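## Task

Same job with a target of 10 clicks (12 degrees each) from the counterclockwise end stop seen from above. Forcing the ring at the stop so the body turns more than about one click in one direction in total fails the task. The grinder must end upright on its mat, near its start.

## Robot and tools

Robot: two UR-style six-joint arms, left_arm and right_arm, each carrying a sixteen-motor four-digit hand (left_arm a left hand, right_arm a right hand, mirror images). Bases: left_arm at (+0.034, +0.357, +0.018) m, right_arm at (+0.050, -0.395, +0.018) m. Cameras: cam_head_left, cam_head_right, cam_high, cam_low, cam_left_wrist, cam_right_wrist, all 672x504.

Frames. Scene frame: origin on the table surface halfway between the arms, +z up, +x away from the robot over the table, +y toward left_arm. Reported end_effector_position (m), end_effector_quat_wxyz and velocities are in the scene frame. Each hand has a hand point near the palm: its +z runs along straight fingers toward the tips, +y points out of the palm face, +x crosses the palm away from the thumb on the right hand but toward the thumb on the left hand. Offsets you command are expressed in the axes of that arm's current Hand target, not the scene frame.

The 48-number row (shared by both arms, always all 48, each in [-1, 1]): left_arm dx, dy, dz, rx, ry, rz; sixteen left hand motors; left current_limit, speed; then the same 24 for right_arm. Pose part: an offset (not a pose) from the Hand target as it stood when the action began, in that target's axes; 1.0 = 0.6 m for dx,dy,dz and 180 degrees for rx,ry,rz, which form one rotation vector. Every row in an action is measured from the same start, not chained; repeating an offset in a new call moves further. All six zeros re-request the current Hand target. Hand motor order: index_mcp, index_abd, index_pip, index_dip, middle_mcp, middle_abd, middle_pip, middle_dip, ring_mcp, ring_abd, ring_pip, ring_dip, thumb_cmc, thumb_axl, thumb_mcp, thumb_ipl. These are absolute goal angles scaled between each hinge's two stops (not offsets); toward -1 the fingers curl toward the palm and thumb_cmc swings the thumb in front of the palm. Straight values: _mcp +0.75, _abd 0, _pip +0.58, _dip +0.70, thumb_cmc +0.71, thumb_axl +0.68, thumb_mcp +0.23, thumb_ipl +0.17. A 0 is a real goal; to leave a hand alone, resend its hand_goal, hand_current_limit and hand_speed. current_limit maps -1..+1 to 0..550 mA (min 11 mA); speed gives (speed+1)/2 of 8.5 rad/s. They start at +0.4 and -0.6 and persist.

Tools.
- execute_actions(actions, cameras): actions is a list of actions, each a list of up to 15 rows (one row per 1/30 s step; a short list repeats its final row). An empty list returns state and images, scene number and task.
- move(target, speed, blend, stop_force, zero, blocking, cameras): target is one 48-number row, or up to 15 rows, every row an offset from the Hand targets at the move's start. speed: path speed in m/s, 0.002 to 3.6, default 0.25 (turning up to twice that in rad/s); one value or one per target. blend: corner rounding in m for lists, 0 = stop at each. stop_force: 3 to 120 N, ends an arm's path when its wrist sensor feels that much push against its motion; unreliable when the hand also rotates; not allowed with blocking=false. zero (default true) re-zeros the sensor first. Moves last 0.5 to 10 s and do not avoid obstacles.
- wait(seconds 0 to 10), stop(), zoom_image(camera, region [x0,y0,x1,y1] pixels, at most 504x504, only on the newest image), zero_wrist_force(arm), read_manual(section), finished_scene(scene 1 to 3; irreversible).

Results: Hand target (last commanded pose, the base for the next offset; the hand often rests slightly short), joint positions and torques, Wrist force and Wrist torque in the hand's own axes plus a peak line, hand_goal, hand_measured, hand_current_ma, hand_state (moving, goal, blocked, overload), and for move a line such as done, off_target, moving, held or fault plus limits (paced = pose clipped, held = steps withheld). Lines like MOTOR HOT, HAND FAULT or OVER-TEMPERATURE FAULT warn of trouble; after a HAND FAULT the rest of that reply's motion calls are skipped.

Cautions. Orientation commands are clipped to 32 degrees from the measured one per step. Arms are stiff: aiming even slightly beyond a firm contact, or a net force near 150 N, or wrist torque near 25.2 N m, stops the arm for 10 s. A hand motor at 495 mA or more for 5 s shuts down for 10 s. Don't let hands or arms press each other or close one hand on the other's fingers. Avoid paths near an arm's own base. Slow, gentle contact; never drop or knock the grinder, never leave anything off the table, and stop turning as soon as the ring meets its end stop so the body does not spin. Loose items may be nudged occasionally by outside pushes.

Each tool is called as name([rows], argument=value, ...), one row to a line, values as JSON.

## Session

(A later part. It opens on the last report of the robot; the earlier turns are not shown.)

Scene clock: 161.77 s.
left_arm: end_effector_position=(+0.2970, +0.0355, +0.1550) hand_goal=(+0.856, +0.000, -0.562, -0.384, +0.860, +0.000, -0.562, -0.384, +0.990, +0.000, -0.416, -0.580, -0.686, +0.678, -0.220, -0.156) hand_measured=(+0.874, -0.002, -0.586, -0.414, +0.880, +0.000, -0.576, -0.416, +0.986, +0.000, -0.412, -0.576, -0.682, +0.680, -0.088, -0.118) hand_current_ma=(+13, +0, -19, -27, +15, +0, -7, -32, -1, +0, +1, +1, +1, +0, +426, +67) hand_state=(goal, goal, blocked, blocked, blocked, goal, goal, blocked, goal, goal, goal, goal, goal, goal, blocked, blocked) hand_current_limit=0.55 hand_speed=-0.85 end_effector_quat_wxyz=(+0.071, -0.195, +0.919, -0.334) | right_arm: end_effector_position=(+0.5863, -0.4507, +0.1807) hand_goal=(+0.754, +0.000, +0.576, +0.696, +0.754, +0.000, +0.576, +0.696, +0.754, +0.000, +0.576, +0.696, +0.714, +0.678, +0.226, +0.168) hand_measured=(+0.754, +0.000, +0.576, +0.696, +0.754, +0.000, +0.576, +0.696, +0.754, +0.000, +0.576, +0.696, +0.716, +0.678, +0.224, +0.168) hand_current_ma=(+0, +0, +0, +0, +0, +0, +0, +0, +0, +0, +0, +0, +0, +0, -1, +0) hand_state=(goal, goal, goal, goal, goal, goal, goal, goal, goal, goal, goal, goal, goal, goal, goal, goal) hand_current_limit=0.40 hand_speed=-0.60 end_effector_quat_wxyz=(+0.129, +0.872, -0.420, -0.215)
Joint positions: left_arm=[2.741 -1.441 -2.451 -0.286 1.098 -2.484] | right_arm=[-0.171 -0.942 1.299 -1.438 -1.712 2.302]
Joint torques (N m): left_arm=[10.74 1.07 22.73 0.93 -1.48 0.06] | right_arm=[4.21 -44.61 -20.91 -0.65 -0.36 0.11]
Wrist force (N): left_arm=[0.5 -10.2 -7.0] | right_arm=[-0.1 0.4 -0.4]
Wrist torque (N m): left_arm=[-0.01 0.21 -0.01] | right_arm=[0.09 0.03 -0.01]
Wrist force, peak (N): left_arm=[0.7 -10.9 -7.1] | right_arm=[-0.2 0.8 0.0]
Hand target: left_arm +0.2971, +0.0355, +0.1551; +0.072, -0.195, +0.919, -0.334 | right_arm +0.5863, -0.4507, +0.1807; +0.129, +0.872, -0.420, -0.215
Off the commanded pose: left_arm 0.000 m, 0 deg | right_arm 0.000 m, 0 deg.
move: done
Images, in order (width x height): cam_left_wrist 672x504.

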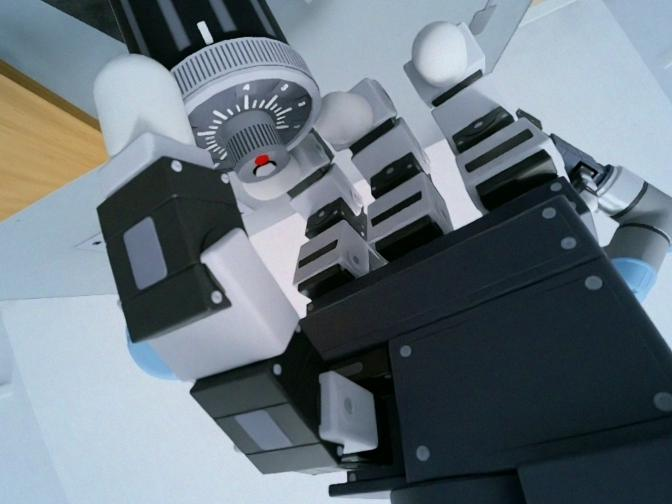

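move(target=[0,0.0001,0.00015,0,-0.0429,-0.0511, 0.855,0,-0.562,-0.384,0.86,0,-0.562,-0.384,0.99,0,-0.416,-0.58,-0.686,0.678,-0.22,-0.157,0.55,-0.85, 0,0,0,0,0,0, 0.754,0,0.576,0.696,0.754,0,0.576,0.696,0.754,0,0.576,0.696,0.714,0.678,0.226,0.168,0.4,-0.6], speed=0.12, cameras=["cam_left_wrist"])

zoom_image(camera="cam_left_wrist", region=[150, 0, 350, 200])

Scene clock: 166.87 s.
left_arm: end_effector_position=(+0.2970, +0.0355, +0.1549) hand_goal=(+0.856, +0.000, -0.562, -0.384, +0.860, +0.000, -0.562, -0.384, +0.990, +0.000, -0.416, -0.580, -0.686, +0.678, -0.220, -0.156) hand_measured=(+0.874, -0.002, -0.586, -0.414, +0.880, +0.000, -0.574, -0.418, +0.986, +0.000, -0.412, -0.576, -0.682, +0.680, -0.088, -0.118) hand_current_ma=(+13, +0, -19, -27, +15, +0, -6, -32, -1, +0, +1, +1, +1, +0, +426, +68) hand_state=(goal, goal, blocked, blocked, goal, goal, goal, blocked, goal, goal, goal, goal, goal, goal, blocked, blocked) hand_current_limit=0.55 hand_speed=-0.85 end_effector_quat_wxyz=(+0.106, -0.290, +0.894, -0.325) | right_arm: end_effector_position=(+0.5863, -0.4507, +0.1807) hand_goal=(+0.754, +0.000, +0.576, +0.696, +0.754, +0.000, +0.576, +0.696, +0.754, +0.000, +0.576, +0.696, +0.714, +0.678, +0.226, +0.168) hand_measured=(+0.754, +0.000, +0.576, +0.696, +0.754, +0.000, +0.576, +0.696, +0.754, +0.000, +0.576, +0.696, +0.716, +0.678, +0.224, +0.168) hand_current_ma=(+0, +0, +0, +0, +0, +0, +0, +0, +0, +0, +0, +0, +0, +0, -1, +0) hand_state=(goal, goal, goal, goal, goal, goal, goal, goal, goal, goal, goal, goal, goal, goal, goal, goal) hand_current_limit=0.40 hand_speed=-0.60 end_effector_quat_wxyz=(+0.129, +0.872, -0.420, -0.215)
Joint positions: left_arm=[2.707 -1.447 -2.473 -0.17 1.231 -2.706] | right_arm=[-0.171 -0.942 1.299 -1.438 -1.712 2.302]
Joint torques (N m): left_arm=[11.81 1.48 21.13 0.57 -1.17 0.17] | right_arm=[4.41 -44.37 -21.19 -0.61 -0.43 0.13]
Wrist force (N): left_arm=[0.4 -10.5 -7.2] | right_arm=[-0.1 0.4 -0.2]
Wrist torque (N m): left_arm=[-0.05 0.24 0.00] | right_arm=[0.08 0.02 0.01]
Wrist force, peak (N): left_arm=[0.4 -10.5 -7.2] | right_arm=[-0.5 0.3 -0.6]
Hand target: left_arm +0.2971, +0.0355, +0.1550; +0.106, -0.290, +0.894, -0.325 | right_arm +0.5863, -0.4507, +0.1807; +0.129, +0.872, -0.420, -0.215
Off the commanded pose: left_arm 0.000 m, 0 deg | right_arm 0.000 m, 0 deg.
move: done
Images, in order (width x height): cam_left_wrist 672x504.

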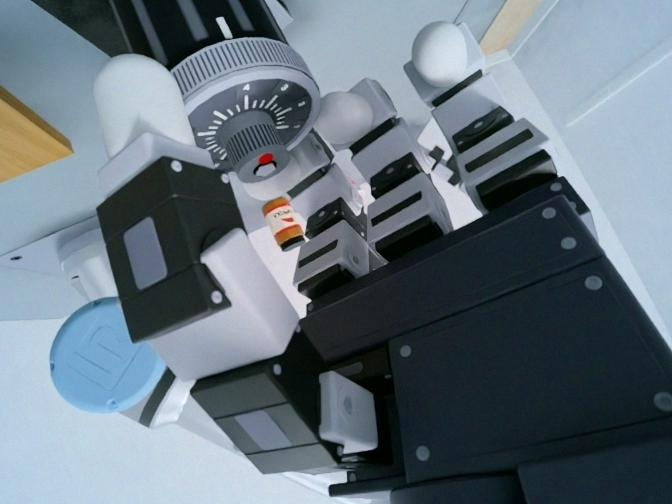

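Scaled by 2.520.

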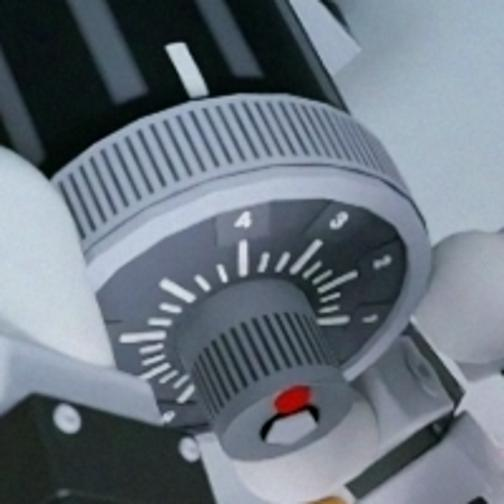

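move(target=[0,0.0001,0.00015,0,-0.0429,-0.0511, 0.855,0,-0.562,-0.384,0.86,0,-0.562,-0.384,0.99,0,-0.416,-0.58,-0.686,0.678,-0.22,-0.157,0.55,-0.85, 0,0,0,0,0,0, 0.754,0,0.576,0.696,0.754,0,0.576,0.696,0.754,0,0.576,0.696,0.714,0.678,0.226,0.168,0.4,-0.6], speed=0.12, cameras=["cam_left_wrist"])

zoom_image(camera="cam_left_wrist", region=[150, 0, 350, 200])

Scene clock: 171.63 s.
left_arm: end_effector_position=(+0.2970, +0.0355, +0.1548) hand_goal=(+0.856, +0.000, -0.562, -0.384, +0.860, +0.000, -0.562, -0.384, +0.990, +0.000, -0.416, -0.580, -0.686, +0.678, -0.220, -0.156) hand_measured=(+0.874, -0.002, -0.586, -0.414, +0.880, +0.000, -0.574, -0.418, +0.986, +0.000, -0.412, -0.576, -0.682, +0.680, -0.088, -0.118) hand_current_ma=(+13, +0, -20, -28, +14, +0, -6, -33, -1, +0, +1, +1, +1, +0, +426, +69) hand_state=(goal, goal, blocked, blocked, goal, goal, goal, blocked, goal, goal, goal, goal, goal, goal, blocked, blocked) hand_current_limit=0.55 hand_speed=-0.85 end_effector_quat_wxyz=(+0.140, -0.382, +0.858, -0.312) | right_arm: end_effector_position=(+0.5863, -0.4507, +0.1807) hand_goal=(+0.754, +0.000, +0.576, +0.696, +0.754, +0.000, +0.576, +0.696, +0.754, +0.000, +0.576, +0.696, +0.714, +0.678, +0.226, +0.168) hand_measured=(+0.754, +0.000, +0.576, +0.696, +0.754, +0.000, +0.576, +0.696, +0.754, +0.000, +0.576, +0.696, +0.716, +0.678, +0.224, +0.168) hand_current_ma=(+0, +0, +0, +0, +0, +0, +0, +0, +0, +0, +0, +0, +0, +0, -1, +0) hand_state=(goal, goal, goal, goal, goal, goal, goal, goal, goal, goal, goal, goal, goal, goal, goal, goal) hand_current_limit=0.40 hand_speed=-0.60 end_effector_quat_wxyz=(+0.129, +0.872, -0.420, -0.215)
Joint positions: left_arm=[2.661 -1.454 -2.483 -0.098 1.386 -2.916] | right_arm=[-0.171 -0.942 1.299 -1.438 -1.712 2.302]
Joint torques (N m): left_arm=[11.36 3.25 14.12 0.26 -0.99 0.15] | right_arm=[4.8 -44.05 -20.78 -0.56 -0.51 0.18]
Wrist force (N): left_arm=[0.6 -9.8 -6.4] | right_arm=[0.0 0.2 -0.1]
Wrist torque (N m): left_arm=[-0.03 0.23 -0.01] | right_arm=[0.05 0.00 0.01]
Wrist force, peak (N): left_arm=[0.5 -10.5 -7.1] | right_arm=[-0.6 0.2 -0.4]
Hand target: left_arm +0.2971, +0.0355, +0.1549; +0.140, -0.382, +0.858, -0.312 | right_arm +0.5863, -0.4507, +0.1807; +0.129, +0.872, -0.420, -0.215
Off the commanded pose: left_arm 0.000 m, 0 deg | right_arm 0.000 m, 0 deg.
move: done
Images, in order (width x height): cam_left_wrist 672x504.

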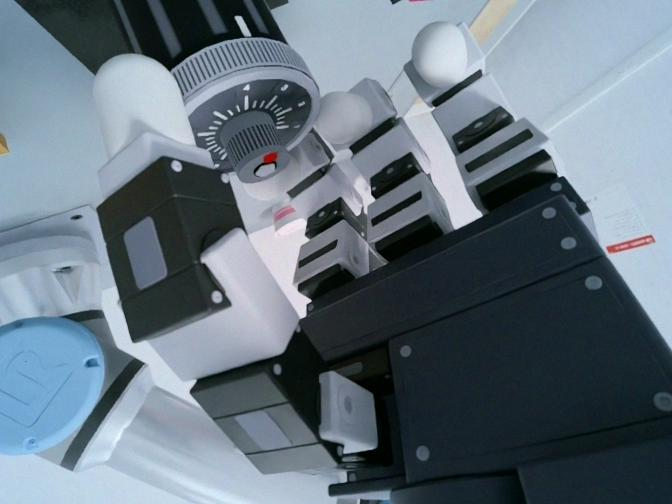

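Scaled by 2.520.

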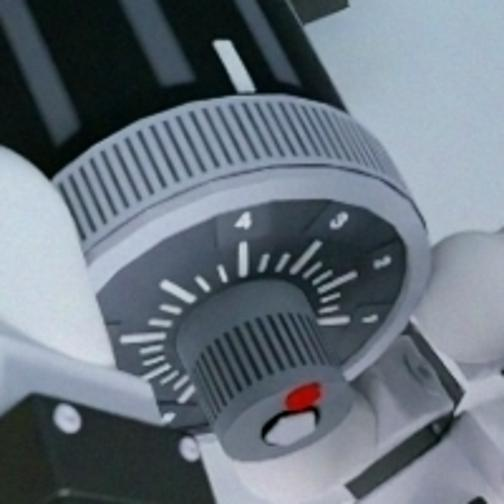

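move(target=[0,0.0003,0.0004,0,-0.0429,-0.0511, 0.855,0,-0.562,-0.384,0.86,0,-0.562,-0.384,0.99,0,-0.416,-0.58,-0.686,0.678,-0.22,-0.157,0.55,-0.85, 0,0,0,0,0,0, 0.754,0,0.576,0.696,0.754,0,0.576,0.696,0.754,0,0.576,0.696,0.714,0.678,0.226,0.168,0.4,-0.6], speed=0.1, cameras=["cam_left_wrist"])

zoom_image(camera="cam_left_wrist", region=[150, 0, 350, 200])

Scene clock: 176.00 s.
left_arm: end_effector_position=(+0.2971, +0.0355, +0.1546) hand_goal=(+0.856, +0.000, -0.562, -0.384, +0.860, +0.000, -0.562, -0.384, +0.990, +0.000, -0.416, -0.580, -0.686, +0.678, -0.220, -0.156) hand_measured=(+0.874, -0.002, -0.588, -0.418, +0.880, +0.000, -0.576, -0.418, +0.986, +0.000, -0.412, -0.576, -0.682, +0.680, -0.088, -0.116) hand_current_ma=(+12, +0, -22, -32, +14, +0, -7, -34, -1, +0, +1, +1, +1, +0, +426, +71) hand_state=(goal, goal, blocked, blocked, goal, goal, goal, blocked, goal, goal, goal, goal, goal, goal, blocked, blocked) hand_current_limit=0.55 hand_speed=-0.85 end_effector_quat_wxyz=(+0.172, -0.470, +0.814, -0.296) | right_arm: end_effector_position=(+0.5863, -0.4507, +0.1807) hand_goal=(+0.754, +0.000, +0.576, +0.696, +0.754, +0.000, +0.576, +0.696, +0.754, +0.000, +0.576, +0.696, +0.714, +0.678, +0.226, +0.168) hand_measured=(+0.754, +0.000, +0.576, +0.696, +0.754, +0.000, +0.576, +0.696, +0.754, +0.000, +0.576, +0.696, +0.716, +0.678, +0.224, +0.168) hand_current_ma=(+0, +0, +0, +0, +0, +0, +0, +0, +0, +0, +0, +0, +0, +0, -1, +0) hand_state=(goal, goal, goal, goal, goal, goal, goal, goal, goal, goal, goal, goal, goal, goal, goal, goal) hand_current_limit=0.40 hand_speed=-0.60 end_effector_quat_wxyz=(+0.129, +0.872, -0.420, -0.215)
Joint positions: left_arm=[2.608 -1.462 -2.484 -0.068 1.554 -3.12] | right_arm=[-0.171 -0.942 1.299 -1.438 -1.712 2.302]
Joint torques (N m): left_arm=[11.76 4.27 21.02 0.3 -1.1 0.55] | right_arm=[4.62 -43.93 -20.41 -0.45 -0.51 0.25]
Wrist force (N): left_arm=[0.6 -9.1 -5.9] | right_arm=[-0.1 0.4 0.1]
Wrist torque (N m): left_arm=[0.05 0.22 -0.01] | right_arm=[0.05 0.00 0.01]
Wrist force, peak (N): left_arm=[0.8 -10.8 -8.1] | right_arm=[0.0 0.5 -0.6]
Hand target: left_arm +0.2971, +0.0355, +0.1546; +0.172, -0.470, +0.814, -0.296 | right_arm +0.5863, -0.4507, +0.1807; +0.129, +0.872, -0.420, -0.215
Off the commanded pose: left_arm 0.000 m, 0 deg | right_arm 0.000 m, 0 deg.
move: done
Images, in order (width x height): cam_left_wrist 672x504.

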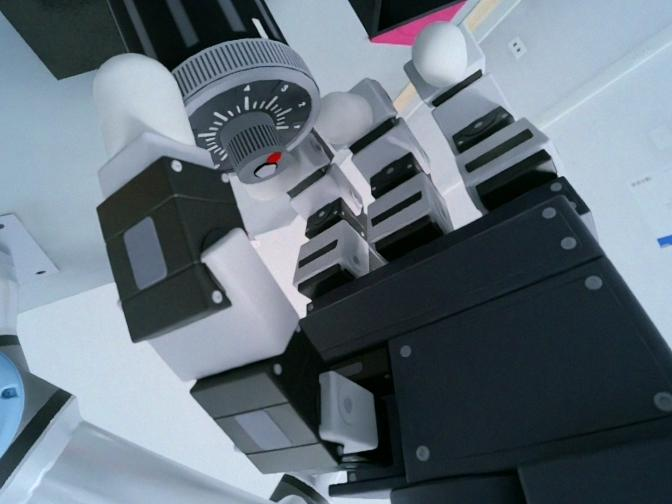

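Scaled by 2.520.

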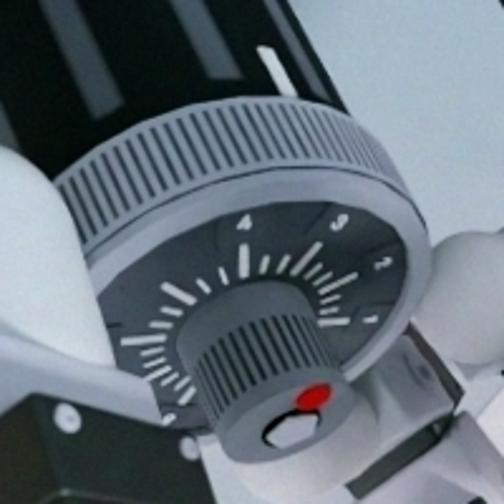

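move(target=[0,0.0001,0.0001,0,-0.0286,-0.0341, 0.855,0,-0.562,-0.384,0.86,0,-0.562,-0.384,0.99,0,-0.416,-0.58,-0.686,0.678,-0.22,-0.157,0.55,-0.85, 0,0,0,0,0,0, 0.754,0,0.576,0.696,0.754,0,0.576,0.696,0.754,0,0.576,0.696,0.714,0.678,0.226,0.168,0.4,-0.6], speed=0.08, cameras=["cam_left_wrist"])

zoom_image(camera="cam_left_wrist", region=[150, 0, 350, 200])

Scene clock: 182.40 s.
left_arm: end_effector_position=(+0.2970, +0.0355, +0.1545) hand_goal=(+0.856, +0.000, -0.562, -0.384, +0.860, +0.000, -0.562, -0.384, +0.990, +0.000, -0.416, -0.580, -0.686, +0.678, -0.220, -0.156) hand_measured=(+0.878, -0.002, -0.588, -0.418, +0.870, +0.000, -0.576, -0.418, +0.986, +0.000, -0.412, -0.576, -0.670, +0.688, -0.088, -0.116) hand_current_ma=(+18, +0, -22, -32, +4, +0, -7, -32, -1, +0, +1, +1, +9, +5, +426, +74) hand_state=(blocked, goal, blocked, blocked, goal, goal, goal, blocked, goal, goal, goal, goal, goal, goal, blocked, blocked) hand_current_limit=0.55 hand_speed=-0.85 end_effector_quat_wxyz=(+0.192, -0.525, +0.779, -0.283) | right_arm: end_effector_position=(+0.5863, -0.4507, +0.1807) hand_goal=(+0.754, +0.000, +0.576, +0.696, +0.754, +0.000, +0.576, +0.696, +0.754, +0.000, +0.576, +0.696, +0.714, +0.678, +0.226, +0.168) hand_measured=(+0.754, +0.000, +0.576, +0.696, +0.754, +0.000, +0.576, +0.696, +0.754, +0.000, +0.576, +0.696, +0.716, +0.678, +0.224, +0.168) hand_current_ma=(+0, +0, +0, +0, +0, +0, +0, +0, +0, +0, +0, +0, +0, +0, -1, +0) hand_state=(goal, goal, goal, goal, goal, goal, goal, goal, goal, goal, goal, goal, goal, goal, goal, goal) hand_current_limit=0.40 hand_speed=-0.60 end_effector_quat_wxyz=(+0.129, +0.872, -0.420, -0.215)
Joint positions: left_arm=[2.569 -1.467 -2.478 -0.074 1.669 -3.257] | right_arm=[-0.171 -0.942 1.299 -1.438 -1.712 2.302]
Joint torques (N m): left_arm=[10.97 1.59 17.56 2.42 -1.54 1.64] | right_arm=[5.27 -44 -21.09 -0.33 -0.5 0.14]
Wrist force (N): left_arm=[0.6 -9.4 -6.8] | right_arm=[-0.2 0.2 -0.1]
Wrist torque (N m): left_arm=[-0.05 0.14 -0.12] | right_arm=[0.04 0.04 -0.02]
Wrist force, peak (N): left_arm=[0.6 -9.4 -6.8] | right_arm=[-0.4 0.5 -0.3]
Hand target: left_arm +0.2971, +0.0355, +0.1545; +0.192, -0.526, +0.779, -0.284 | right_arm +0.5863, -0.4507, +0.1807; +0.129, +0.872, -0.420, -0.215
Off the commanded pose: left_arm 0.000 m, 0 deg | right_arm 0.000 m, 0 deg.
move: done
Images, in order (width x height): cam_left_wrist 672x504.

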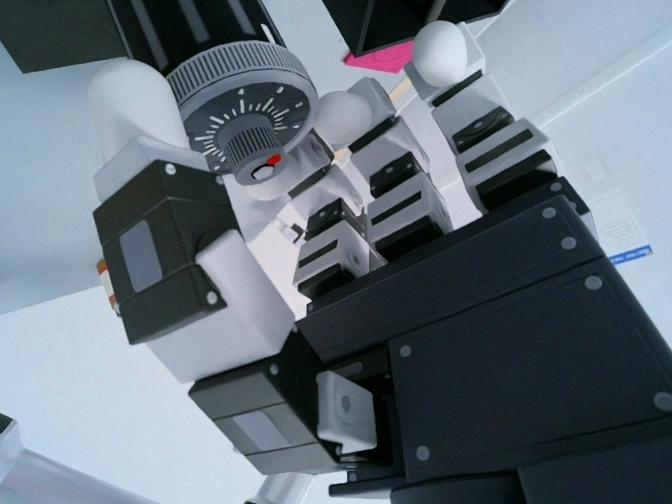

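Scaled by 2.520.

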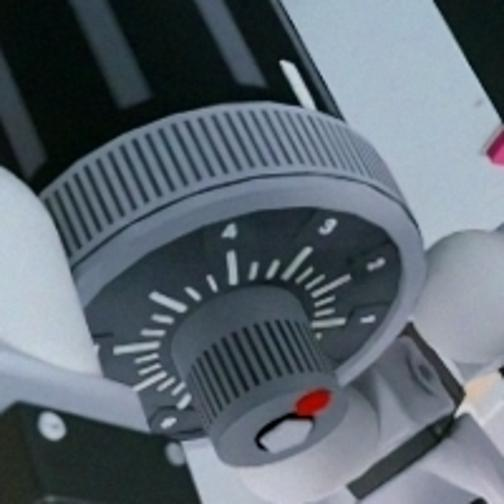

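move(target=[0,0,0,0,-0.0143,-0.0170, 0.855,0,-0.562,-0.384,0.86,0,-0.562,-0.384,0.99,0,-0.416,-0.58,-0.686,0.678,-0.22,-0.157,0.55,-0.85, 0,0,0,0,0,0, 0.754,0,0.576,0.696,0.754,0,0.576,0.696,0.754,0,0.576,0.696,0.714,0.678,0.226,0.168,0.4,-0.6], speed=0.08, cameras=["cam_left_wrist"])

zoom_image(camera="cam_left_wrist", region=[150, 0, 350, 200])

Scene clock: 193.90 s.
left_arm: end_effector_position=(+0.2970, +0.0355, +0.1545) hand_goal=(+0.856, +0.000, -0.562, -0.384, +0.860, +0.000, -0.562, -0.384, +0.990, +0.000, -0.416, -0.580, -0.686, +0.678, -0.220, -0.156) hand_measured=(+0.872, -0.002, -0.588, -0.418, +0.878, +0.000, -0.576, -0.416, +0.986, +0.000, -0.412, -0.576, -0.682, +0.680, -0.088, -0.116) hand_current_ma=(+11, +0, -22, -32, +13, +0, -7, -31, -1, +0, +1, +1, +1, +0, +426, +74) hand_state=(goal, goal, blocked, blocked, goal, goal, goal, blocked, goal, goal, goal, goal, goal, goal, blocked, blocked) hand_current_limit=0.55 hand_speed=-0.85 end_effector_quat_wxyz=(+0.202, -0.552, +0.760, -0.277) | right_arm: end_effector_position=(+0.5863, -0.4507, +0.1807) hand_goal=(+0.754, +0.000, +0.576, +0.696, +0.754, +0.000, +0.576, +0.696, +0.754, +0.000, +0.576, +0.696, +0.714, +0.678, +0.226, +0.168) hand_measured=(+0.754, +0.000, +0.576, +0.696, +0.754, +0.000, +0.576, +0.696, +0.754, +0.000, +0.576, +0.696, +0.716, +0.678, +0.224, +0.168) hand_current_ma=(+0, +0, +0, +0, +0, +0, +0, +0, +0, +0, +0, +0, +0, +0, -1, +0) hand_state=(goal, goal, goal, goal, goal, goal, goal, goal, goal, goal, goal, goal, goal, goal, goal, goal) hand_current_limit=0.40 hand_speed=-0.60 end_effector_quat_wxyz=(+0.129, +0.872, -0.420, -0.215)
Joint positions: left_arm=[2.549 -1.47 -2.473 -0.085 1.725 -3.327] | right_arm=[-0.171 -0.942 1.299 -1.438 -1.712 2.302]
Joint torques (N m): left_arm=[10.28 0.82 16.84 2.9 -1.44 1.66] | right_arm=[5.51 -43.98 -20.49 -0.29 -0.52 0.21]
Wrist force (N): left_arm=[0.9 -8.6 -5.6] | right_arm=[-0.4 0.4 -0.3]
Wrist torque (N m): left_arm=[0.08 0.20 0.01] | right_arm=[0.07 0.05 -0.01]
Wrist force, peak (N): left_arm=[0.8 -9.6 -6.9] | right_arm=[-0.4 0.6 -0.2]
Hand target: left_arm +0.2971, +0.0355, +0.1545; +0.202, -0.552, +0.760, -0.277 | right_arm +0.5863, -0.4507, +0.1807; +0.129, +0.872, -0.420, -0.215
Off the commanded pose: left_arm 0.000 m, 0 deg | right_arm 0.000 m, 0 deg.
move: done
Images, in order (width x height): cam_left_wrist 672x504.

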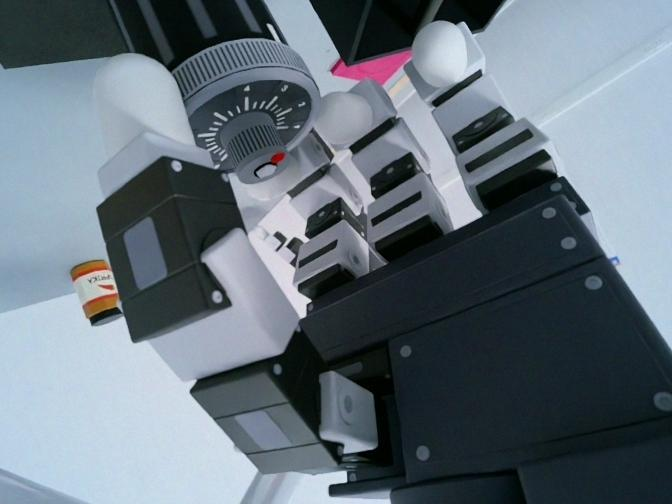

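Scaled by 2.520.

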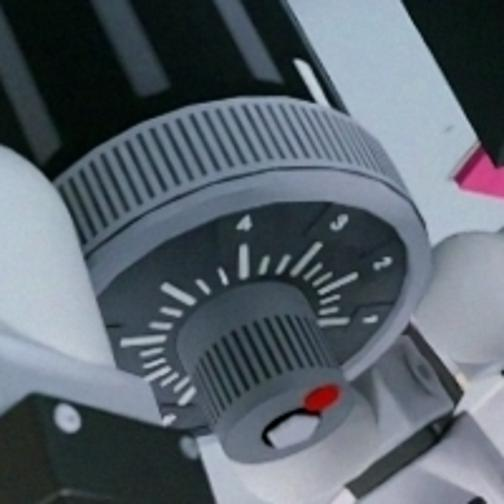

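move(target=[0,0.0002,0.0003,0,-0.0429,-0.0511, 0.855,0,-0.562,-0.384,0.86,0,-0.562,-0.384,0.99,0,-0.416,-0.58,-0.686,0.678,-0.22,-0.157,0.55,-0.85, 0,0,0,0,0,0, 0.754,0,0.576,0.696,0.754,0,0.576,0.696,0.754,0,0.576,0.696,0.714,0.678,0.226,0.168,0.4,-0.6], speed=0.12, cameras=["cam_left_wrist"])

zoom_image(camera="cam_left_wrist", region=[150, 0, 350, 200])

Scene clock: 201.03 s.
left_arm: end_effector_position=(+0.2971, +0.0354, +0.1543) hand_goal=(+0.856, +0.000, -0.562, -0.384, +0.860, +0.000, -0.562, -0.384, +0.990, +0.000, -0.416, -0.580, -0.686, +0.678, -0.220, -0.156) hand_measured=(+0.872, -0.002, -0.588, -0.418, +0.878, +0.000, -0.576, -0.418, +0.986, +0.000, -0.412, -0.576, -0.682, +0.680, -0.088, -0.116) hand_current_ma=(+9, +0, -22, -32, +12, +0, -7, -33, -1, +0, +1, +1, +1, +0, +426, +75) hand_state=(goal, goal, blocked, blocked, goal, goal, goal, blocked, goal, goal, goal, goal, goal, goal, blocked, blocked) hand_current_limit=0.55 hand_speed=-0.85 end_effector_quat_wxyz=(+0.230, -0.629, +0.698, -0.254) | right_arm: end_effector_position=(+0.5863, -0.4507, +0.1807) hand_goal=(+0.754, +0.000, +0.576, +0.696, +0.754, +0.000, +0.576, +0.696, +0.754, +0.000, +0.576, +0.696, +0.714, +0.678, +0.226, +0.168) hand_measured=(+0.754, +0.000, +0.576, +0.696, +0.754, +0.000, +0.576, +0.696, +0.754, +0.000, +0.576, +0.696, +0.716, +0.678, +0.224, +0.168) hand_current_ma=(+0, +0, +0, +0, +0, +0, +0, +0, +0, +0, +0, +0, +0, +0, -1, +0) hand_state=(goal, goal, goal, goal, goal, goal, goal, goal, goal, goal, goal, goal, goal, goal, goal, goal) hand_current_limit=0.40 hand_speed=-0.60 end_effector_quat_wxyz=(+0.129, +0.872, -0.420, -0.215)
Joint positions: left_arm=[2.493 -1.477 -2.454 -0.148 1.889 -3.543] | right_arm=[-0.171 -0.942 1.299 -1.438 -1.712 2.302]
Joint torques (N m): left_arm=[11.75 2.78 5.49 2.89 -0.88 -0.06] | right_arm=[5.63 -43.63 -20.71 -0.25 -0.49 0.21]
Wrist force (N): left_arm=[0.9 -8.8 -6.2] | right_arm=[-0.2 0.5 -0.4]
Wrist torque (N m): left_arm=[0.00 0.18 0.03] | right_arm=[0.09 0.04 -0.01]
Wrist force, peak (N): left_arm=[1.1 -9.2 -7.4] | right_arm=[0.0 0.6 -0.6]
Hand target: left_arm +0.2971, +0.0355, +0.1543; +0.230, -0.629, +0.698, -0.254 | right_arm +0.5863, -0.4507, +0.1807; +0.129, +0.872, -0.420, -0.215
Off the commanded pose: left_arm 0.000 m, 0 deg | right_arm 0.000 m, 0 deg.
move: done
Images, in order (width x height): cam_left_wrist 672x504.

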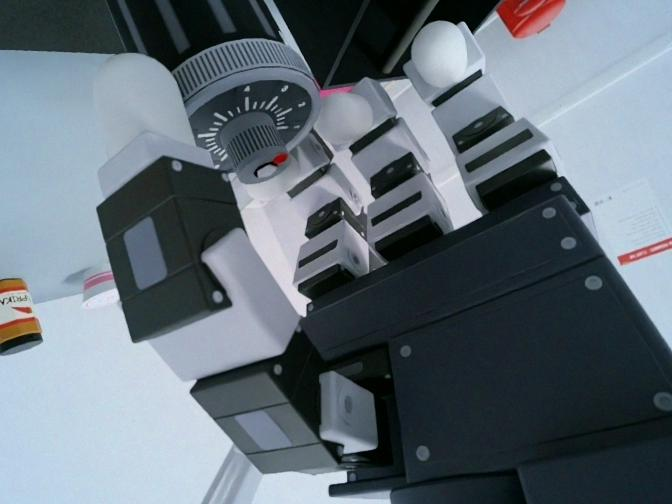

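Scaled by 2.520.

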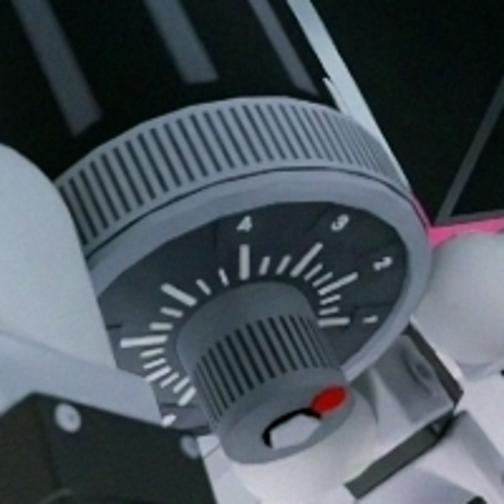

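move(target=[0,0.0002,0.0003,0,-0.0429,-0.0511, 0.855,0,-0.562,-0.384,0.86,0,-0.562,-0.384,0.99,0,-0.416,-0.58,-0.686,0.678,-0.22,-0.157,0.55,-0.85, 0,0,0,0,0,0, 0.754,0,0.576,0.696,0.754,0,0.576,0.696,0.754,0,0.576,0.696,0.714,0.678,0.226,0.168,0.4,-0.6], speed=0.12, cameras=["cam_left_wrist"])

zoom_image(camera="cam_left_wrist", region=[150, 0, 350, 200])

Scene clock: 206.30 s.
left_arm: end_effector_position=(+0.2971, +0.0354, +0.1541) hand_goal=(+0.856, +0.000, -0.562, -0.384, +0.860, +0.000, -0.562, -0.384, +0.990, +0.000, -0.416, -0.580, -0.686, +0.678, -0.220, -0.156) hand_measured=(+0.870, -0.002, -0.590, -0.418, +0.878, +0.000, -0.576, -0.418, +0.986, +0.000, -0.412, -0.576, -0.684, +0.680, -0.088, -0.114) hand_current_ma=(+9, +0, -23, -32, +12, +0, -8, -35, -1, +0, +1, +1, +1, +0, +426, +77) hand_state=(goal, goal, blocked, blocked, goal, goal, goal, blocked, goal, goal, goal, goal, goal, goal, blocked, blocked) hand_current_limit=0.55 hand_speed=-0.85 end_effector_quat_wxyz=(-0.255, +0.698, -0.628, +0.229) | right_arm: end_effector_position=(+0.5863, -0.4507, +0.1807) hand_goal=(+0.754, +0.000, +0.576, +0.696, +0.754, +0.000, +0.576, +0.696, +0.754, +0.000, +0.576, +0.696, +0.714, +0.678, +0.226, +0.168) hand_measured=(+0.754, +0.000, +0.576, +0.696, +0.754, +0.000, +0.576, +0.696, +0.754, +0.000, +0.576, +0.696, +0.716, +0.678, +0.224, +0.168) hand_current_ma=(+0, +0, +0, +0, +0, +0, +0, +0, +0, +0, +0, +0, +0, +0, -1, +0) hand_state=(goal, goal, goal, goal, goal, goal, goal, goal, goal, goal, goal, goal, goal, goal, goal, goal) hand_current_limit=0.40 hand_speed=-0.60 end_effector_quat_wxyz=(+0.129, +0.872, -0.420, -0.215)
Joint positions: left_arm=[2.441 -1.48 -2.425 -0.264 2.035 -3.778] | right_arm=[-0.171 -0.942 1.299 -1.438 -1.712 2.302]
Joint torques (N m): left_arm=[11.7 -0.12 4.1 2.53 -0.94 -0.15] | right_arm=[5.69 -43.88 -20.59 -0.26 -0.59 0.21]
Wrist force (N): left_arm=[0.4 -8.1 -5.4] | right_arm=[0.0 0.3 -0.2]
Wrist torque (N m): left_arm=[0.02 0.26 -0.01] | right_arm=[0.05 0.01 0.00]
Wrist force, peak (N): left_arm=[0.7 -9.7 -7.5] | right_arm=[-0.3 0.4 -0.6]
Hand target: left_arm +0.2971, +0.0355, +0.1540; -0.255, +0.698, -0.628, +0.229 | right_arm +0.5863, -0.4507, +0.1807; +0.129, +0.872, -0.420, -0.215
Off the commanded pose: left_arm 0.000 m, 0 deg | right_arm 0.000 m, 0 deg.
move: done
Images, in order (width x height): cam_left_wrist 672x504.

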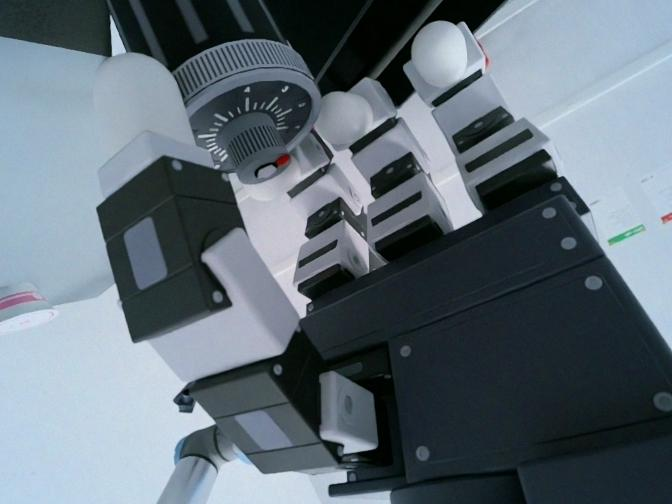

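Scaled by 2.520.

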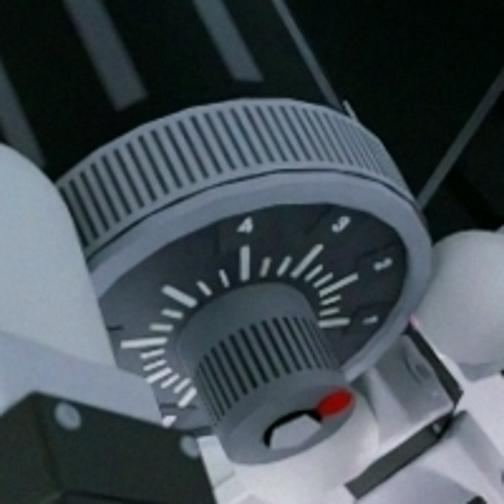

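move(target=[0,0.0005,0.0006,0,-0.0429,-0.0511, 0.855,0,-0.562,-0.384,0.86,0,-0.562,-0.384,0.99,0,-0.416,-0.58,-0.686,0.678,-0.22,-0.157,0.55,-0.85, 0,0,0,0,0,0, 0.754,0,0.576,0.696,0.754,0,0.576,0.696,0.754,0,0.576,0.696,0.714,0.678,0.226,0.168,0.4,-0.6], speed=0.12, cameras=["cam_left_wrist"])

zoom_image(camera="cam_left_wrist", region=[150, 0, 350, 200])

Scene clock: 213.43 s.
left_arm: end_effector_position=(+0.2971, +0.0354, +0.1536) hand_goal=(+0.856, +0.000, -0.562, -0.384, +0.860, +0.000, -0.562, -0.384, +0.990, +0.000, -0.416, -0.580, -0.686, +0.678, -0.220, -0.156) hand_measured=(+0.870, -0.004, -0.592, -0.418, +0.876, +0.002, -0.578, -0.418, +0.986, +0.000, -0.412, -0.576, -0.682, +0.680, -0.088, -0.114) hand_current_ma=(+9, -1, -27, -34, +10, +0, -10, -35, -1, +0, +1, +1, +1, +0, +426, +79) hand_state=(goal, goal, blocked, blocked, goal, goal, goal, blocked, goal, goal, goal, goal, goal, goal, blocked, blocked) hand_current_limit=0.55 hand_speed=-0.85 end_effector_quat_wxyz=(-0.277, +0.760, -0.552, +0.201) | right_arm: end_effector_position=(+0.5863, -0.4507, +0.1807) hand_goal=(+0.754, +0.000, +0.576, +0.696, +0.754, +0.000, +0.576, +0.696, +0.754, +0.000, +0.576, +0.696, +0.714, +0.678, +0.226, +0.168) hand_measured=(+0.754, +0.000, +0.576, +0.696, +0.754, +0.000, +0.576, +0.696, +0.754, +0.000, +0.576, +0.696, +0.716, +0.678, +0.224, +0.168) hand_current_ma=(+0, +0, +0, +0, +0, +0, +0, +0, +0, +0, +0, +0, +0, +0, -1, +0) hand_state=(goal, goal, goal, goal, goal, goal, goal, goal, goal, goal, goal, goal, goal, goal, goal, goal) hand_current_limit=0.40 hand_speed=-0.60 end_effector_quat_wxyz=(+0.129, +0.872, -0.420, -0.215)
Joint positions: left_arm=[2.398 -1.48 -2.387 -0.431 2.152 -4.037] | right_arm=[-0.171 -0.942 1.299 -1.438 -1.712 2.302]
Joint torques (N m): left_arm=[11.62 19.09 3.86 1.65 -1.31 -0.65] | right_arm=[6.24 -43.71 -20.47 -0.16 -0.68 0.22]
Wrist force (N): left_arm=[0.4 -9.2 -6.4] | right_arm=[-0.2 0.4 0.1]
Wrist torque (N m): left_arm=[-0.02 0.22 -0.02] | right_arm=[0.04 0.02 0.00]
Wrist force, peak (N): left_arm=[0.8 -10.3 -8.4] | right_arm=[-0.4 0.7 0.1]
Hand target: left_arm +0.2971, +0.0355, +0.1536; -0.277, +0.760, -0.552, +0.201 | right_arm +0.5863, -0.4507, +0.1807; +0.129, +0.872, -0.420, -0.215
Off the commanded pose: left_arm 0.000 m, 0 deg | right_arm 0.000 m, 0 deg.
move: done
Images, in order (width x height): cam_left_wrist 672x504.

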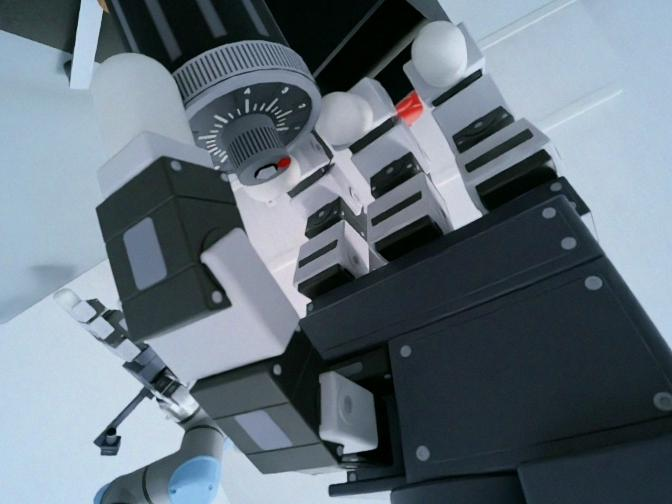

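Scaled by 2.520.

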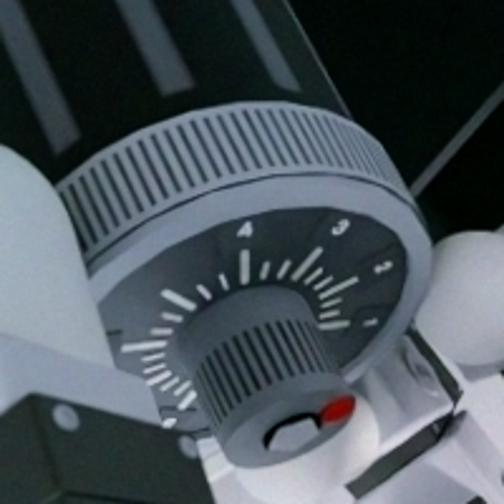

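move(target=[0,0.0001,0.0001,0,-0.0429,-0.0511, 0.855,0,-0.562,-0.384,0.86,0,-0.562,-0.384,0.99,0,-0.416,-0.58,-0.686,0.678,-0.22,-0.157,0.55,-0.85, 0,0,0,0,0,0, 0.754,0,0.576,0.696,0.754,0,0.576,0.696,0.754,0,0.576,0.696,0.714,0.678,0.226,0.168,0.4,-0.6], speed=0.12, cameras=["cam_left_wrist"])

zoom_image(camera="cam_left_wrist", region=[150, 0, 350, 200])

Scene clock: 218.27 s.
left_arm: end_effector_position=(+0.2971, +0.0354, +0.1536) hand_goal=(+0.856, +0.000, -0.562, -0.384, +0.860, +0.000, -0.562, -0.384, +0.990, +0.000, -0.416, -0.580, -0.686, +0.678, -0.220, -0.156) hand_measured=(+0.872, -0.004, -0.592, -0.418, +0.876, +0.002, -0.580, -0.420, +0.986, +0.000, -0.412, -0.576, -0.682, +0.680, -0.088, -0.114) hand_current_ma=(+10, -1, -28, -34, +11, +0, -11, -37, -1, +0, +1, +1, +1, +0, +426, +82) hand_state=(goal, goal, blocked, blocked, goal, goal, goal, blocked, goal, goal, goal, goal, goal, goal, blocked, blocked) hand_current_limit=0.55 hand_speed=-0.85 end_effector_quat_wxyz=(-0.297, +0.814, -0.469, +0.171) | right_arm: end_effector_position=(+0.5863, -0.4507, +0.1807) hand_goal=(+0.754, +0.000, +0.576, +0.696, +0.754, +0.000, +0.576, +0.696, +0.754, +0.000, +0.576, +0.696, +0.714, +0.678, +0.226, +0.168) hand_measured=(+0.754, +0.000, +0.576, +0.696, +0.754, +0.000, +0.576, +0.696, +0.754, +0.000, +0.576, +0.696, +0.716, +0.678, +0.224, +0.168) hand_current_ma=(+0, +0, +0, +0, +0, +0, +0, +0, +0, +0, +0, +0, +0, +0, -1, +0) hand_state=(goal, goal, goal, goal, goal, goal, goal, goal, goal, goal, goal, goal, goal, goal, goal, goal) hand_current_limit=0.40 hand_speed=-0.60 end_effector_quat_wxyz=(+0.129, +0.872, -0.420, -0.215)
Joint positions: left_arm=[2.366 -1.48 -2.336 -0.647 2.231 -4.318] | right_arm=[-0.171 -0.942 1.299 -1.438 -1.712 2.302]
Joint torques (N m): left_arm=[10.6 0.44 5.76 1.41 -1.29 -0.72] | right_arm=[6.83 -43.74 -21.02 -0.17 -0.6 0.22]
Wrist force (N): left_arm=[0.6 -7.8 -5.4] | right_arm=[-0.1 0.2 -0.1]
Wrist torque (N m): left_arm=[0.01 0.18 0.02] | right_arm=[0.04 0.02 0.00]
Wrist force, peak (N): left_arm=[0.4 -10.7 -8.0] | right_arm=[-0.3 0.6 -0.6]
Hand target: left_arm +0.2971, +0.0355, +0.1535; -0.297, +0.814, -0.469, +0.171 | right_arm +0.5863, -0.4507, +0.1807; +0.129, +0.872, -0.420, -0.215
Off the commanded pose: left_arm 0.000 m, 0 deg | right_arm 0.000 m, 0 deg.
move: done
Images, in order (width x height): cam_left_wrist 672x504.

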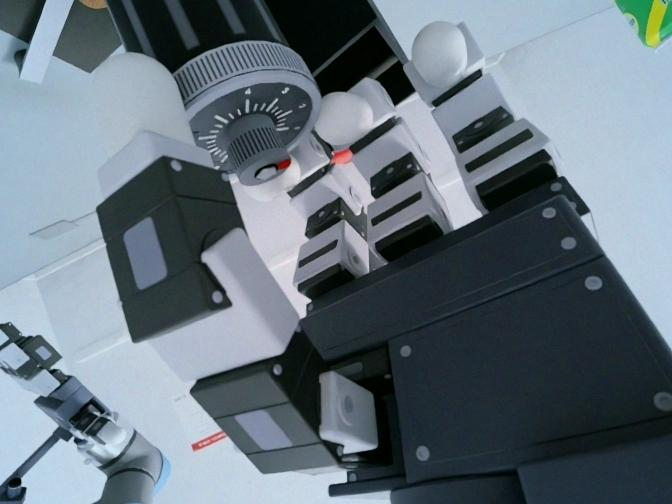

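Scaled by 2.520.

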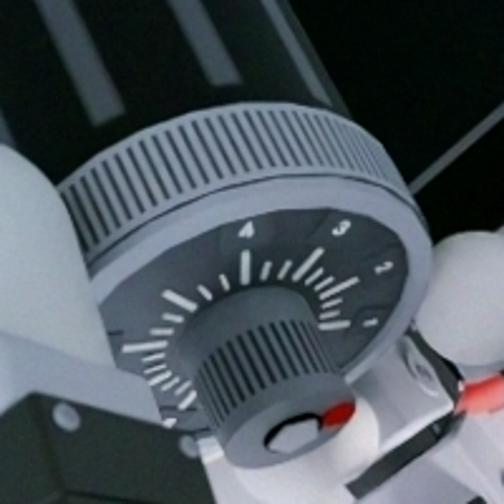

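move(target=[0,0.0005,0.0006,0,-0.0429,-0.0511, 0.855,0,-0.562,-0.384,0.86,0,-0.562,-0.384,0.99,0,-0.416,-0.58,-0.686,0.678,-0.22,-0.157,0.55,-0.85, 0,0,0,0,0,0, 0.754,0,0.576,0.696,0.754,0,0.576,0.696,0.754,0,0.576,0.696,0.714,0.678,0.226,0.168,0.4,-0.6], speed=0.12, cameras=["cam_left_wrist"])

zoom_image(camera="cam_left_wrist", region=[150, 0, 350, 200])

Scene clock: 222.53 s.
left_arm: end_effector_position=(+0.2972, +0.0355, +0.1531) hand_goal=(+0.856, +0.000, -0.562, -0.384, +0.860, +0.000, -0.562, -0.384, +0.990, +0.000, -0.416, -0.580, -0.686, +0.678, -0.220, -0.156) hand_measured=(+0.868, -0.004, -0.594, -0.418, +0.876, +0.002, -0.580, -0.422, +0.986, +0.000, -0.412, -0.576, -0.684, +0.680, -0.088, -0.112) hand_current_ma=(+7, -1, -29, -35, +9, +0, -12, -40, -1, +0, +1, +1, +0, +0, +426, +83) hand_state=(goal, goal, blocked, blocked, goal, goal, goal, blocked, goal, goal, goal, goal, goal, goal, blocked, blocked) hand_current_limit=0.55 hand_speed=-0.85 end_effector_quat_wxyz=(-0.313, +0.858, -0.382, +0.139) | right_arm: end_effector_position=(+0.5863, -0.4507, +0.1807) hand_goal=(+0.754, +0.000, +0.576, +0.696, +0.754, +0.000, +0.576, +0.696, +0.754, +0.000, +0.576, +0.696, +0.714, +0.678, +0.226, +0.168) hand_measured=(+0.754, +0.000, +0.576, +0.696, +0.754, +0.000, +0.576, +0.696, +0.754, +0.000, +0.576, +0.696, +0.716, +0.678, +0.224, +0.168) hand_current_ma=(+0, +0, +0, +0, +0, +0, +0, +0, +0, +0, +0, +0, +0, +0, -1, +0) hand_state=(goal, goal, goal, goal, goal, goal, goal, goal, goal, goal, goal, goal, goal, goal, goal, goal) hand_current_limit=0.40 hand_speed=-0.60 end_effector_quat_wxyz=(+0.129, +0.872, -0.420, -0.215)
Joint positions: left_arm=[2.344 -1.486 -2.274 -0.888 2.268 -4.612] | right_arm=[-0.171 -0.942 1.299 -1.438 -1.712 2.302]
Joint torques (N m): left_arm=[2.14 9.49 4.65 0.76 -0.85 -0.62] | right_arm=[7.26 -43.45 -20.97 -0.1 -0.6 0.26]
Wrist force (N): left_arm=[0.3 -9.2 -7.5] | right_arm=[-0.3 0.2 -0.4]
Wrist torque (N m): left_arm=[0.04 0.19 -0.01] | right_arm=[0.06 0.06 -0.02]
Wrist force, peak (N): left_arm=[0.0 -10.2 -9.2] | right_arm=[-0.6 0.6 -0.1]
Hand target: left_arm +0.2971, +0.0355, +0.1530; -0.313, +0.859, -0.381, +0.139 | right_arm +0.5863, -0.4507, +0.1807; +0.129, +0.872, -0.420, -0.215
Off the commanded pose: left_arm 0.000 m, 0 deg | right_arm 0.000 m, 0 deg.
move: done
Images, in order (width x height): cam_left_wrist 672x504.

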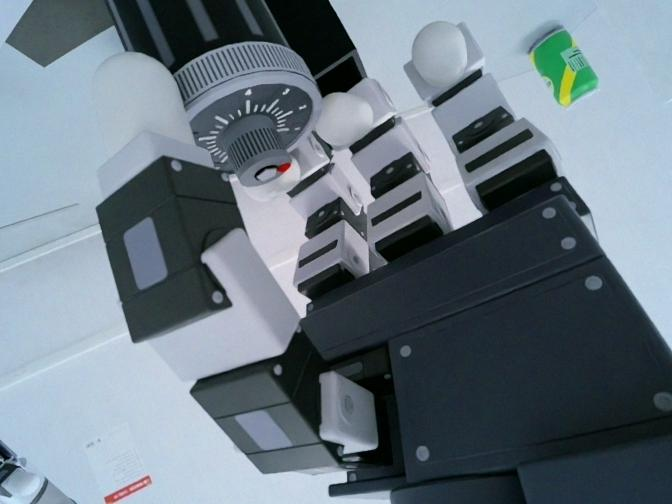

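Scaled by 2.520.

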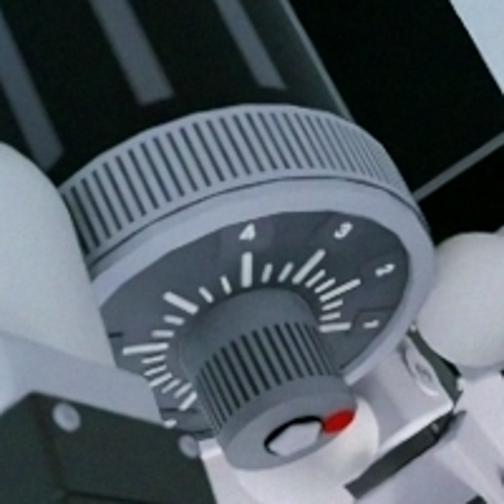

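move(target=[0,0.0001,0.0001,0,-0.0429,-0.0511, 0.855,0,-0.562,-0.384,0.86,0,-0.562,-0.384,0.99,0,-0.416,-0.58,-0.686,0.678,-0.22,-0.157,0.55,-0.85, 0,0,0,0,0,0, 0.754,0,0.576,0.696,0.754,0,0.576,0.696,0.754,0,0.576,0.696,0.714,0.678,0.226,0.168,0.4,-0.6], speed=0.12, cameras=["cam_left_wrist"])

zoom_image(camera="cam_left_wrist", region=[150, 0, 350, 200])

Scene clock: 227.47 s.
left_arm: end_effector_position=(+0.2971, +0.0354, +0.1529) hand_goal=(+0.856, +0.000, -0.562, -0.384, +0.860, +0.000, -0.562, -0.384, +0.990, +0.000, -0.416, -0.580, -0.686, +0.678, -0.220, -0.156) hand_measured=(+0.868, -0.004, -0.594, -0.418, +0.874, +0.002, -0.582, -0.422, +0.986, +0.000, -0.412, -0.576, -0.684, +0.680, -0.088, -0.112) hand_current_ma=(+7, -1, -30, -35, +9, +0, -13, -42, -1, +0, +1, +1, +0, +0, +426, +87) hand_state=(goal, goal, blocked, blocked, goal, goal, goal, blocked, goal, goal, goal, goal, goal, goal, blocked, blocked) hand_current_limit=0.55 hand_speed=-0.85 end_effector_quat_wxyz=(-0.326, +0.894, -0.290, +0.106) | right_arm: end_effector_position=(+0.5863, -0.4507, +0.1807) hand_goal=(+0.754, +0.000, +0.576, +0.696, +0.754, +0.000, +0.576, +0.696, +0.754, +0.000, +0.576, +0.696, +0.714, +0.678, +0.226, +0.168) hand_measured=(+0.754, +0.000, +0.576, +0.696, +0.754, +0.000, +0.576, +0.696, +0.754, +0.000, +0.576, +0.696, +0.716, +0.678, +0.224, +0.168) hand_current_ma=(+0, +0, +0, +0, +0, +0, +0, +0, +0, +0, +0, +0, +0, +0, -1, +0) hand_state=(goal, goal, goal, goal, goal, goal, goal, goal, goal, goal, goal, goal, goal, goal, goal, goal) hand_current_limit=0.40 hand_speed=-0.60 end_effector_quat_wxyz=(+0.129, +0.872, -0.420, -0.215)
Joint positions: left_arm=[2.334 -1.504 -2.202 -1.126 2.262 -4.899] | right_arm=[-0.171 -0.942 1.299 -1.438 -1.712 2.302]
Joint torques (N m): left_arm=[-7.51 22.48 5.49 0.67 2.74 -0.68] | right_arm=[7.14 -43.65 -21.32 0.02 -0.68 0.27]
Wrist force (N): left_arm=[0.2 -9.6 -7.9] | right_arm=[-0.2 0.1 0.0]
Wrist torque (N m): left_arm=[0.04 0.23 -0.02] | right_arm=[0.02 0.03 -0.01]
Wrist force, peak (N): left_arm=[0.3 -10.3 -8.9] | right_arm=[0.3 0.6 -0.2]
Hand target: left_arm +0.2971, +0.0355, +0.1529; -0.326, +0.894, -0.289, +0.106 | right_arm +0.5863, -0.4507, +0.1807; +0.129, +0.872, -0.420, -0.215
Off the commanded pose: left_arm 0.000 m, 0 deg | right_arm 0.000 m, 0 deg.
move: done
Images, in order (width x height): cam_left_wrist 672x504.

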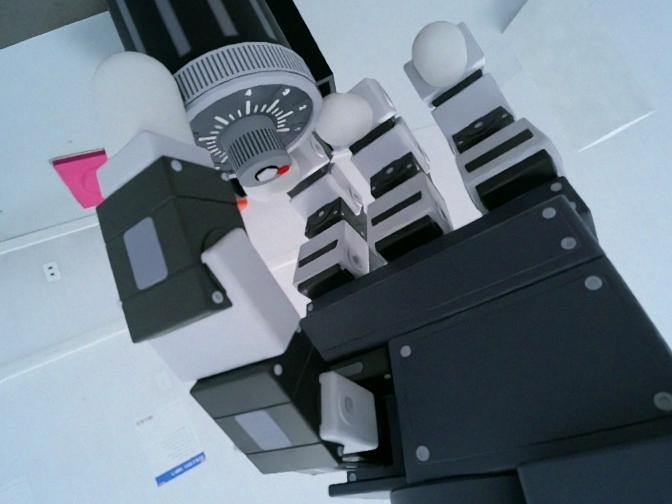

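Scaled by 2.520.

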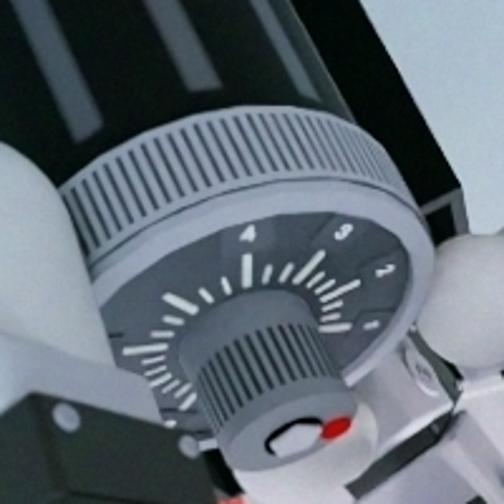

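move(target=[0,0.0001,0.0001,0,-0.0429,-0.0511, 0.855,0,-0.562,-0.384,0.86,0,-0.562,-0.384,0.99,0,-0.416,-0.58,-0.686,0.678,-0.22,-0.157,0.55,-0.85, 0,0,0,0,0,0, 0.754,0,0.576,0.696,0.754,0,0.576,0.696,0.754,0,0.576,0.696,0.714,0.678,0.226,0.168,0.4,-0.6], speed=0.12, cameras=["cam_left_wrist"])

zoom_image(camera="cam_left_wrist", region=[150, 0, 350, 200])

Scene clock: 232.47 s.
left_arm: end_effector_position=(+0.2971, +0.0354, +0.1528) hand_goal=(+0.856, +0.000, -0.562, -0.384, +0.860, +0.000, -0.562, -0.384, +0.990, +0.000, -0.416, -0.580, -0.686, +0.678, -0.220, -0.156) hand_measured=(+0.868, -0.004, -0.594, -0.418, +0.874, +0.002, -0.582, -0.424, +0.986, +0.000, -0.412, -0.576, -0.684, +0.680, -0.088, -0.112) hand_current_ma=(+7, -1, -30, -35, +9, +0, -14, -45, -1, +0, +1, +1, +0, +0, +426, +88) hand_state=(goal, goal, blocked, blocked, goal, goal, blocked, blocked, goal, goal, goal, goal, goal, goal, blocked, blocked) hand_current_limit=0.55 hand_speed=-0.85 end_effector_quat_wxyz=(-0.335, +0.919, -0.194, +0.071) | right_arm: end_effector_position=(+0.5863, -0.4507, +0.1807) hand_goal=(+0.754, +0.000, +0.576, +0.696, +0.754, +0.000, +0.576, +0.696, +0.754, +0.000, +0.576, +0.696, +0.714, +0.678, +0.226, +0.168) hand_measured=(+0.754, +0.000, +0.576, +0.696, +0.754, +0.000, +0.576, +0.696, +0.754, +0.000, +0.576, +0.696, +0.716, +0.678, +0.224, +0.168) hand_current_ma=(+0, +0, +0, +0, +0, +0, +0, +0, +0, +0, +0, +0, +0, +0, -1, +0) hand_state=(goal, goal, goal, goal, goal, goal, goal, goal, goal, goal, goal, goal, goal, goal, goal, goal) hand_current_limit=0.40 hand_speed=-0.60 end_effector_quat_wxyz=(+0.129, +0.872, -0.420, -0.215)
Joint positions: left_arm=[2.333 -1.533 -2.128 -1.335 2.219 -5.162] | right_arm=[-0.171 -0.942 1.299 -1.438 -1.712 2.302]
Joint torques (N m): left_arm=[11.43 27.68 4.98 1.43 2.4 -0.13] | right_arm=[7.24 -43.22 -20.88 -0.02 -0.74 0.31]
Wrist force (N): left_arm=[0.1 -10.0 -7.9] | right_arm=[-0.2 0.4 -0.3]
Wrist torque (N m): left_arm=[0.01 0.18 0.02] | right_arm=[0.09 0.04 -0.01]
Wrist force, peak (N): left_arm=[0.2 -9.8 -8.9] | right_arm=[-0.5 0.3 -0.5]
Hand target: left_arm +0.2971, +0.0355, +0.1529; -0.335, +0.919, -0.194, +0.071 | right_arm +0.5863, -0.4507, +0.1807; +0.129, +0.872, -0.420, -0.215
Off the commanded pose: left_arm 0.000 m, 0 deg | right_arm 0.000 m, 0 deg.
move: done
Images, in order (width x height): cam_left_wrist 672x504.

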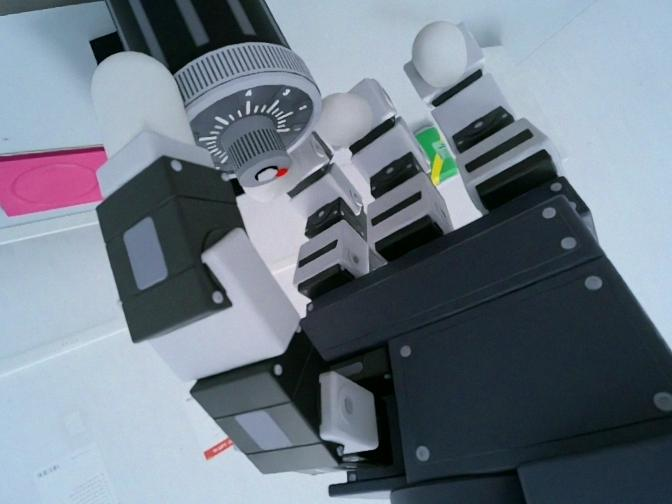

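Scaled by 2.520.

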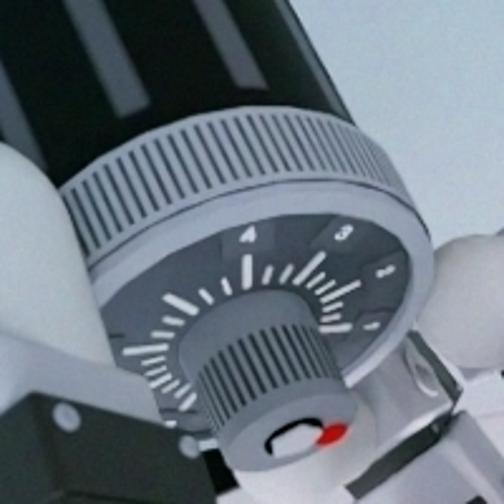

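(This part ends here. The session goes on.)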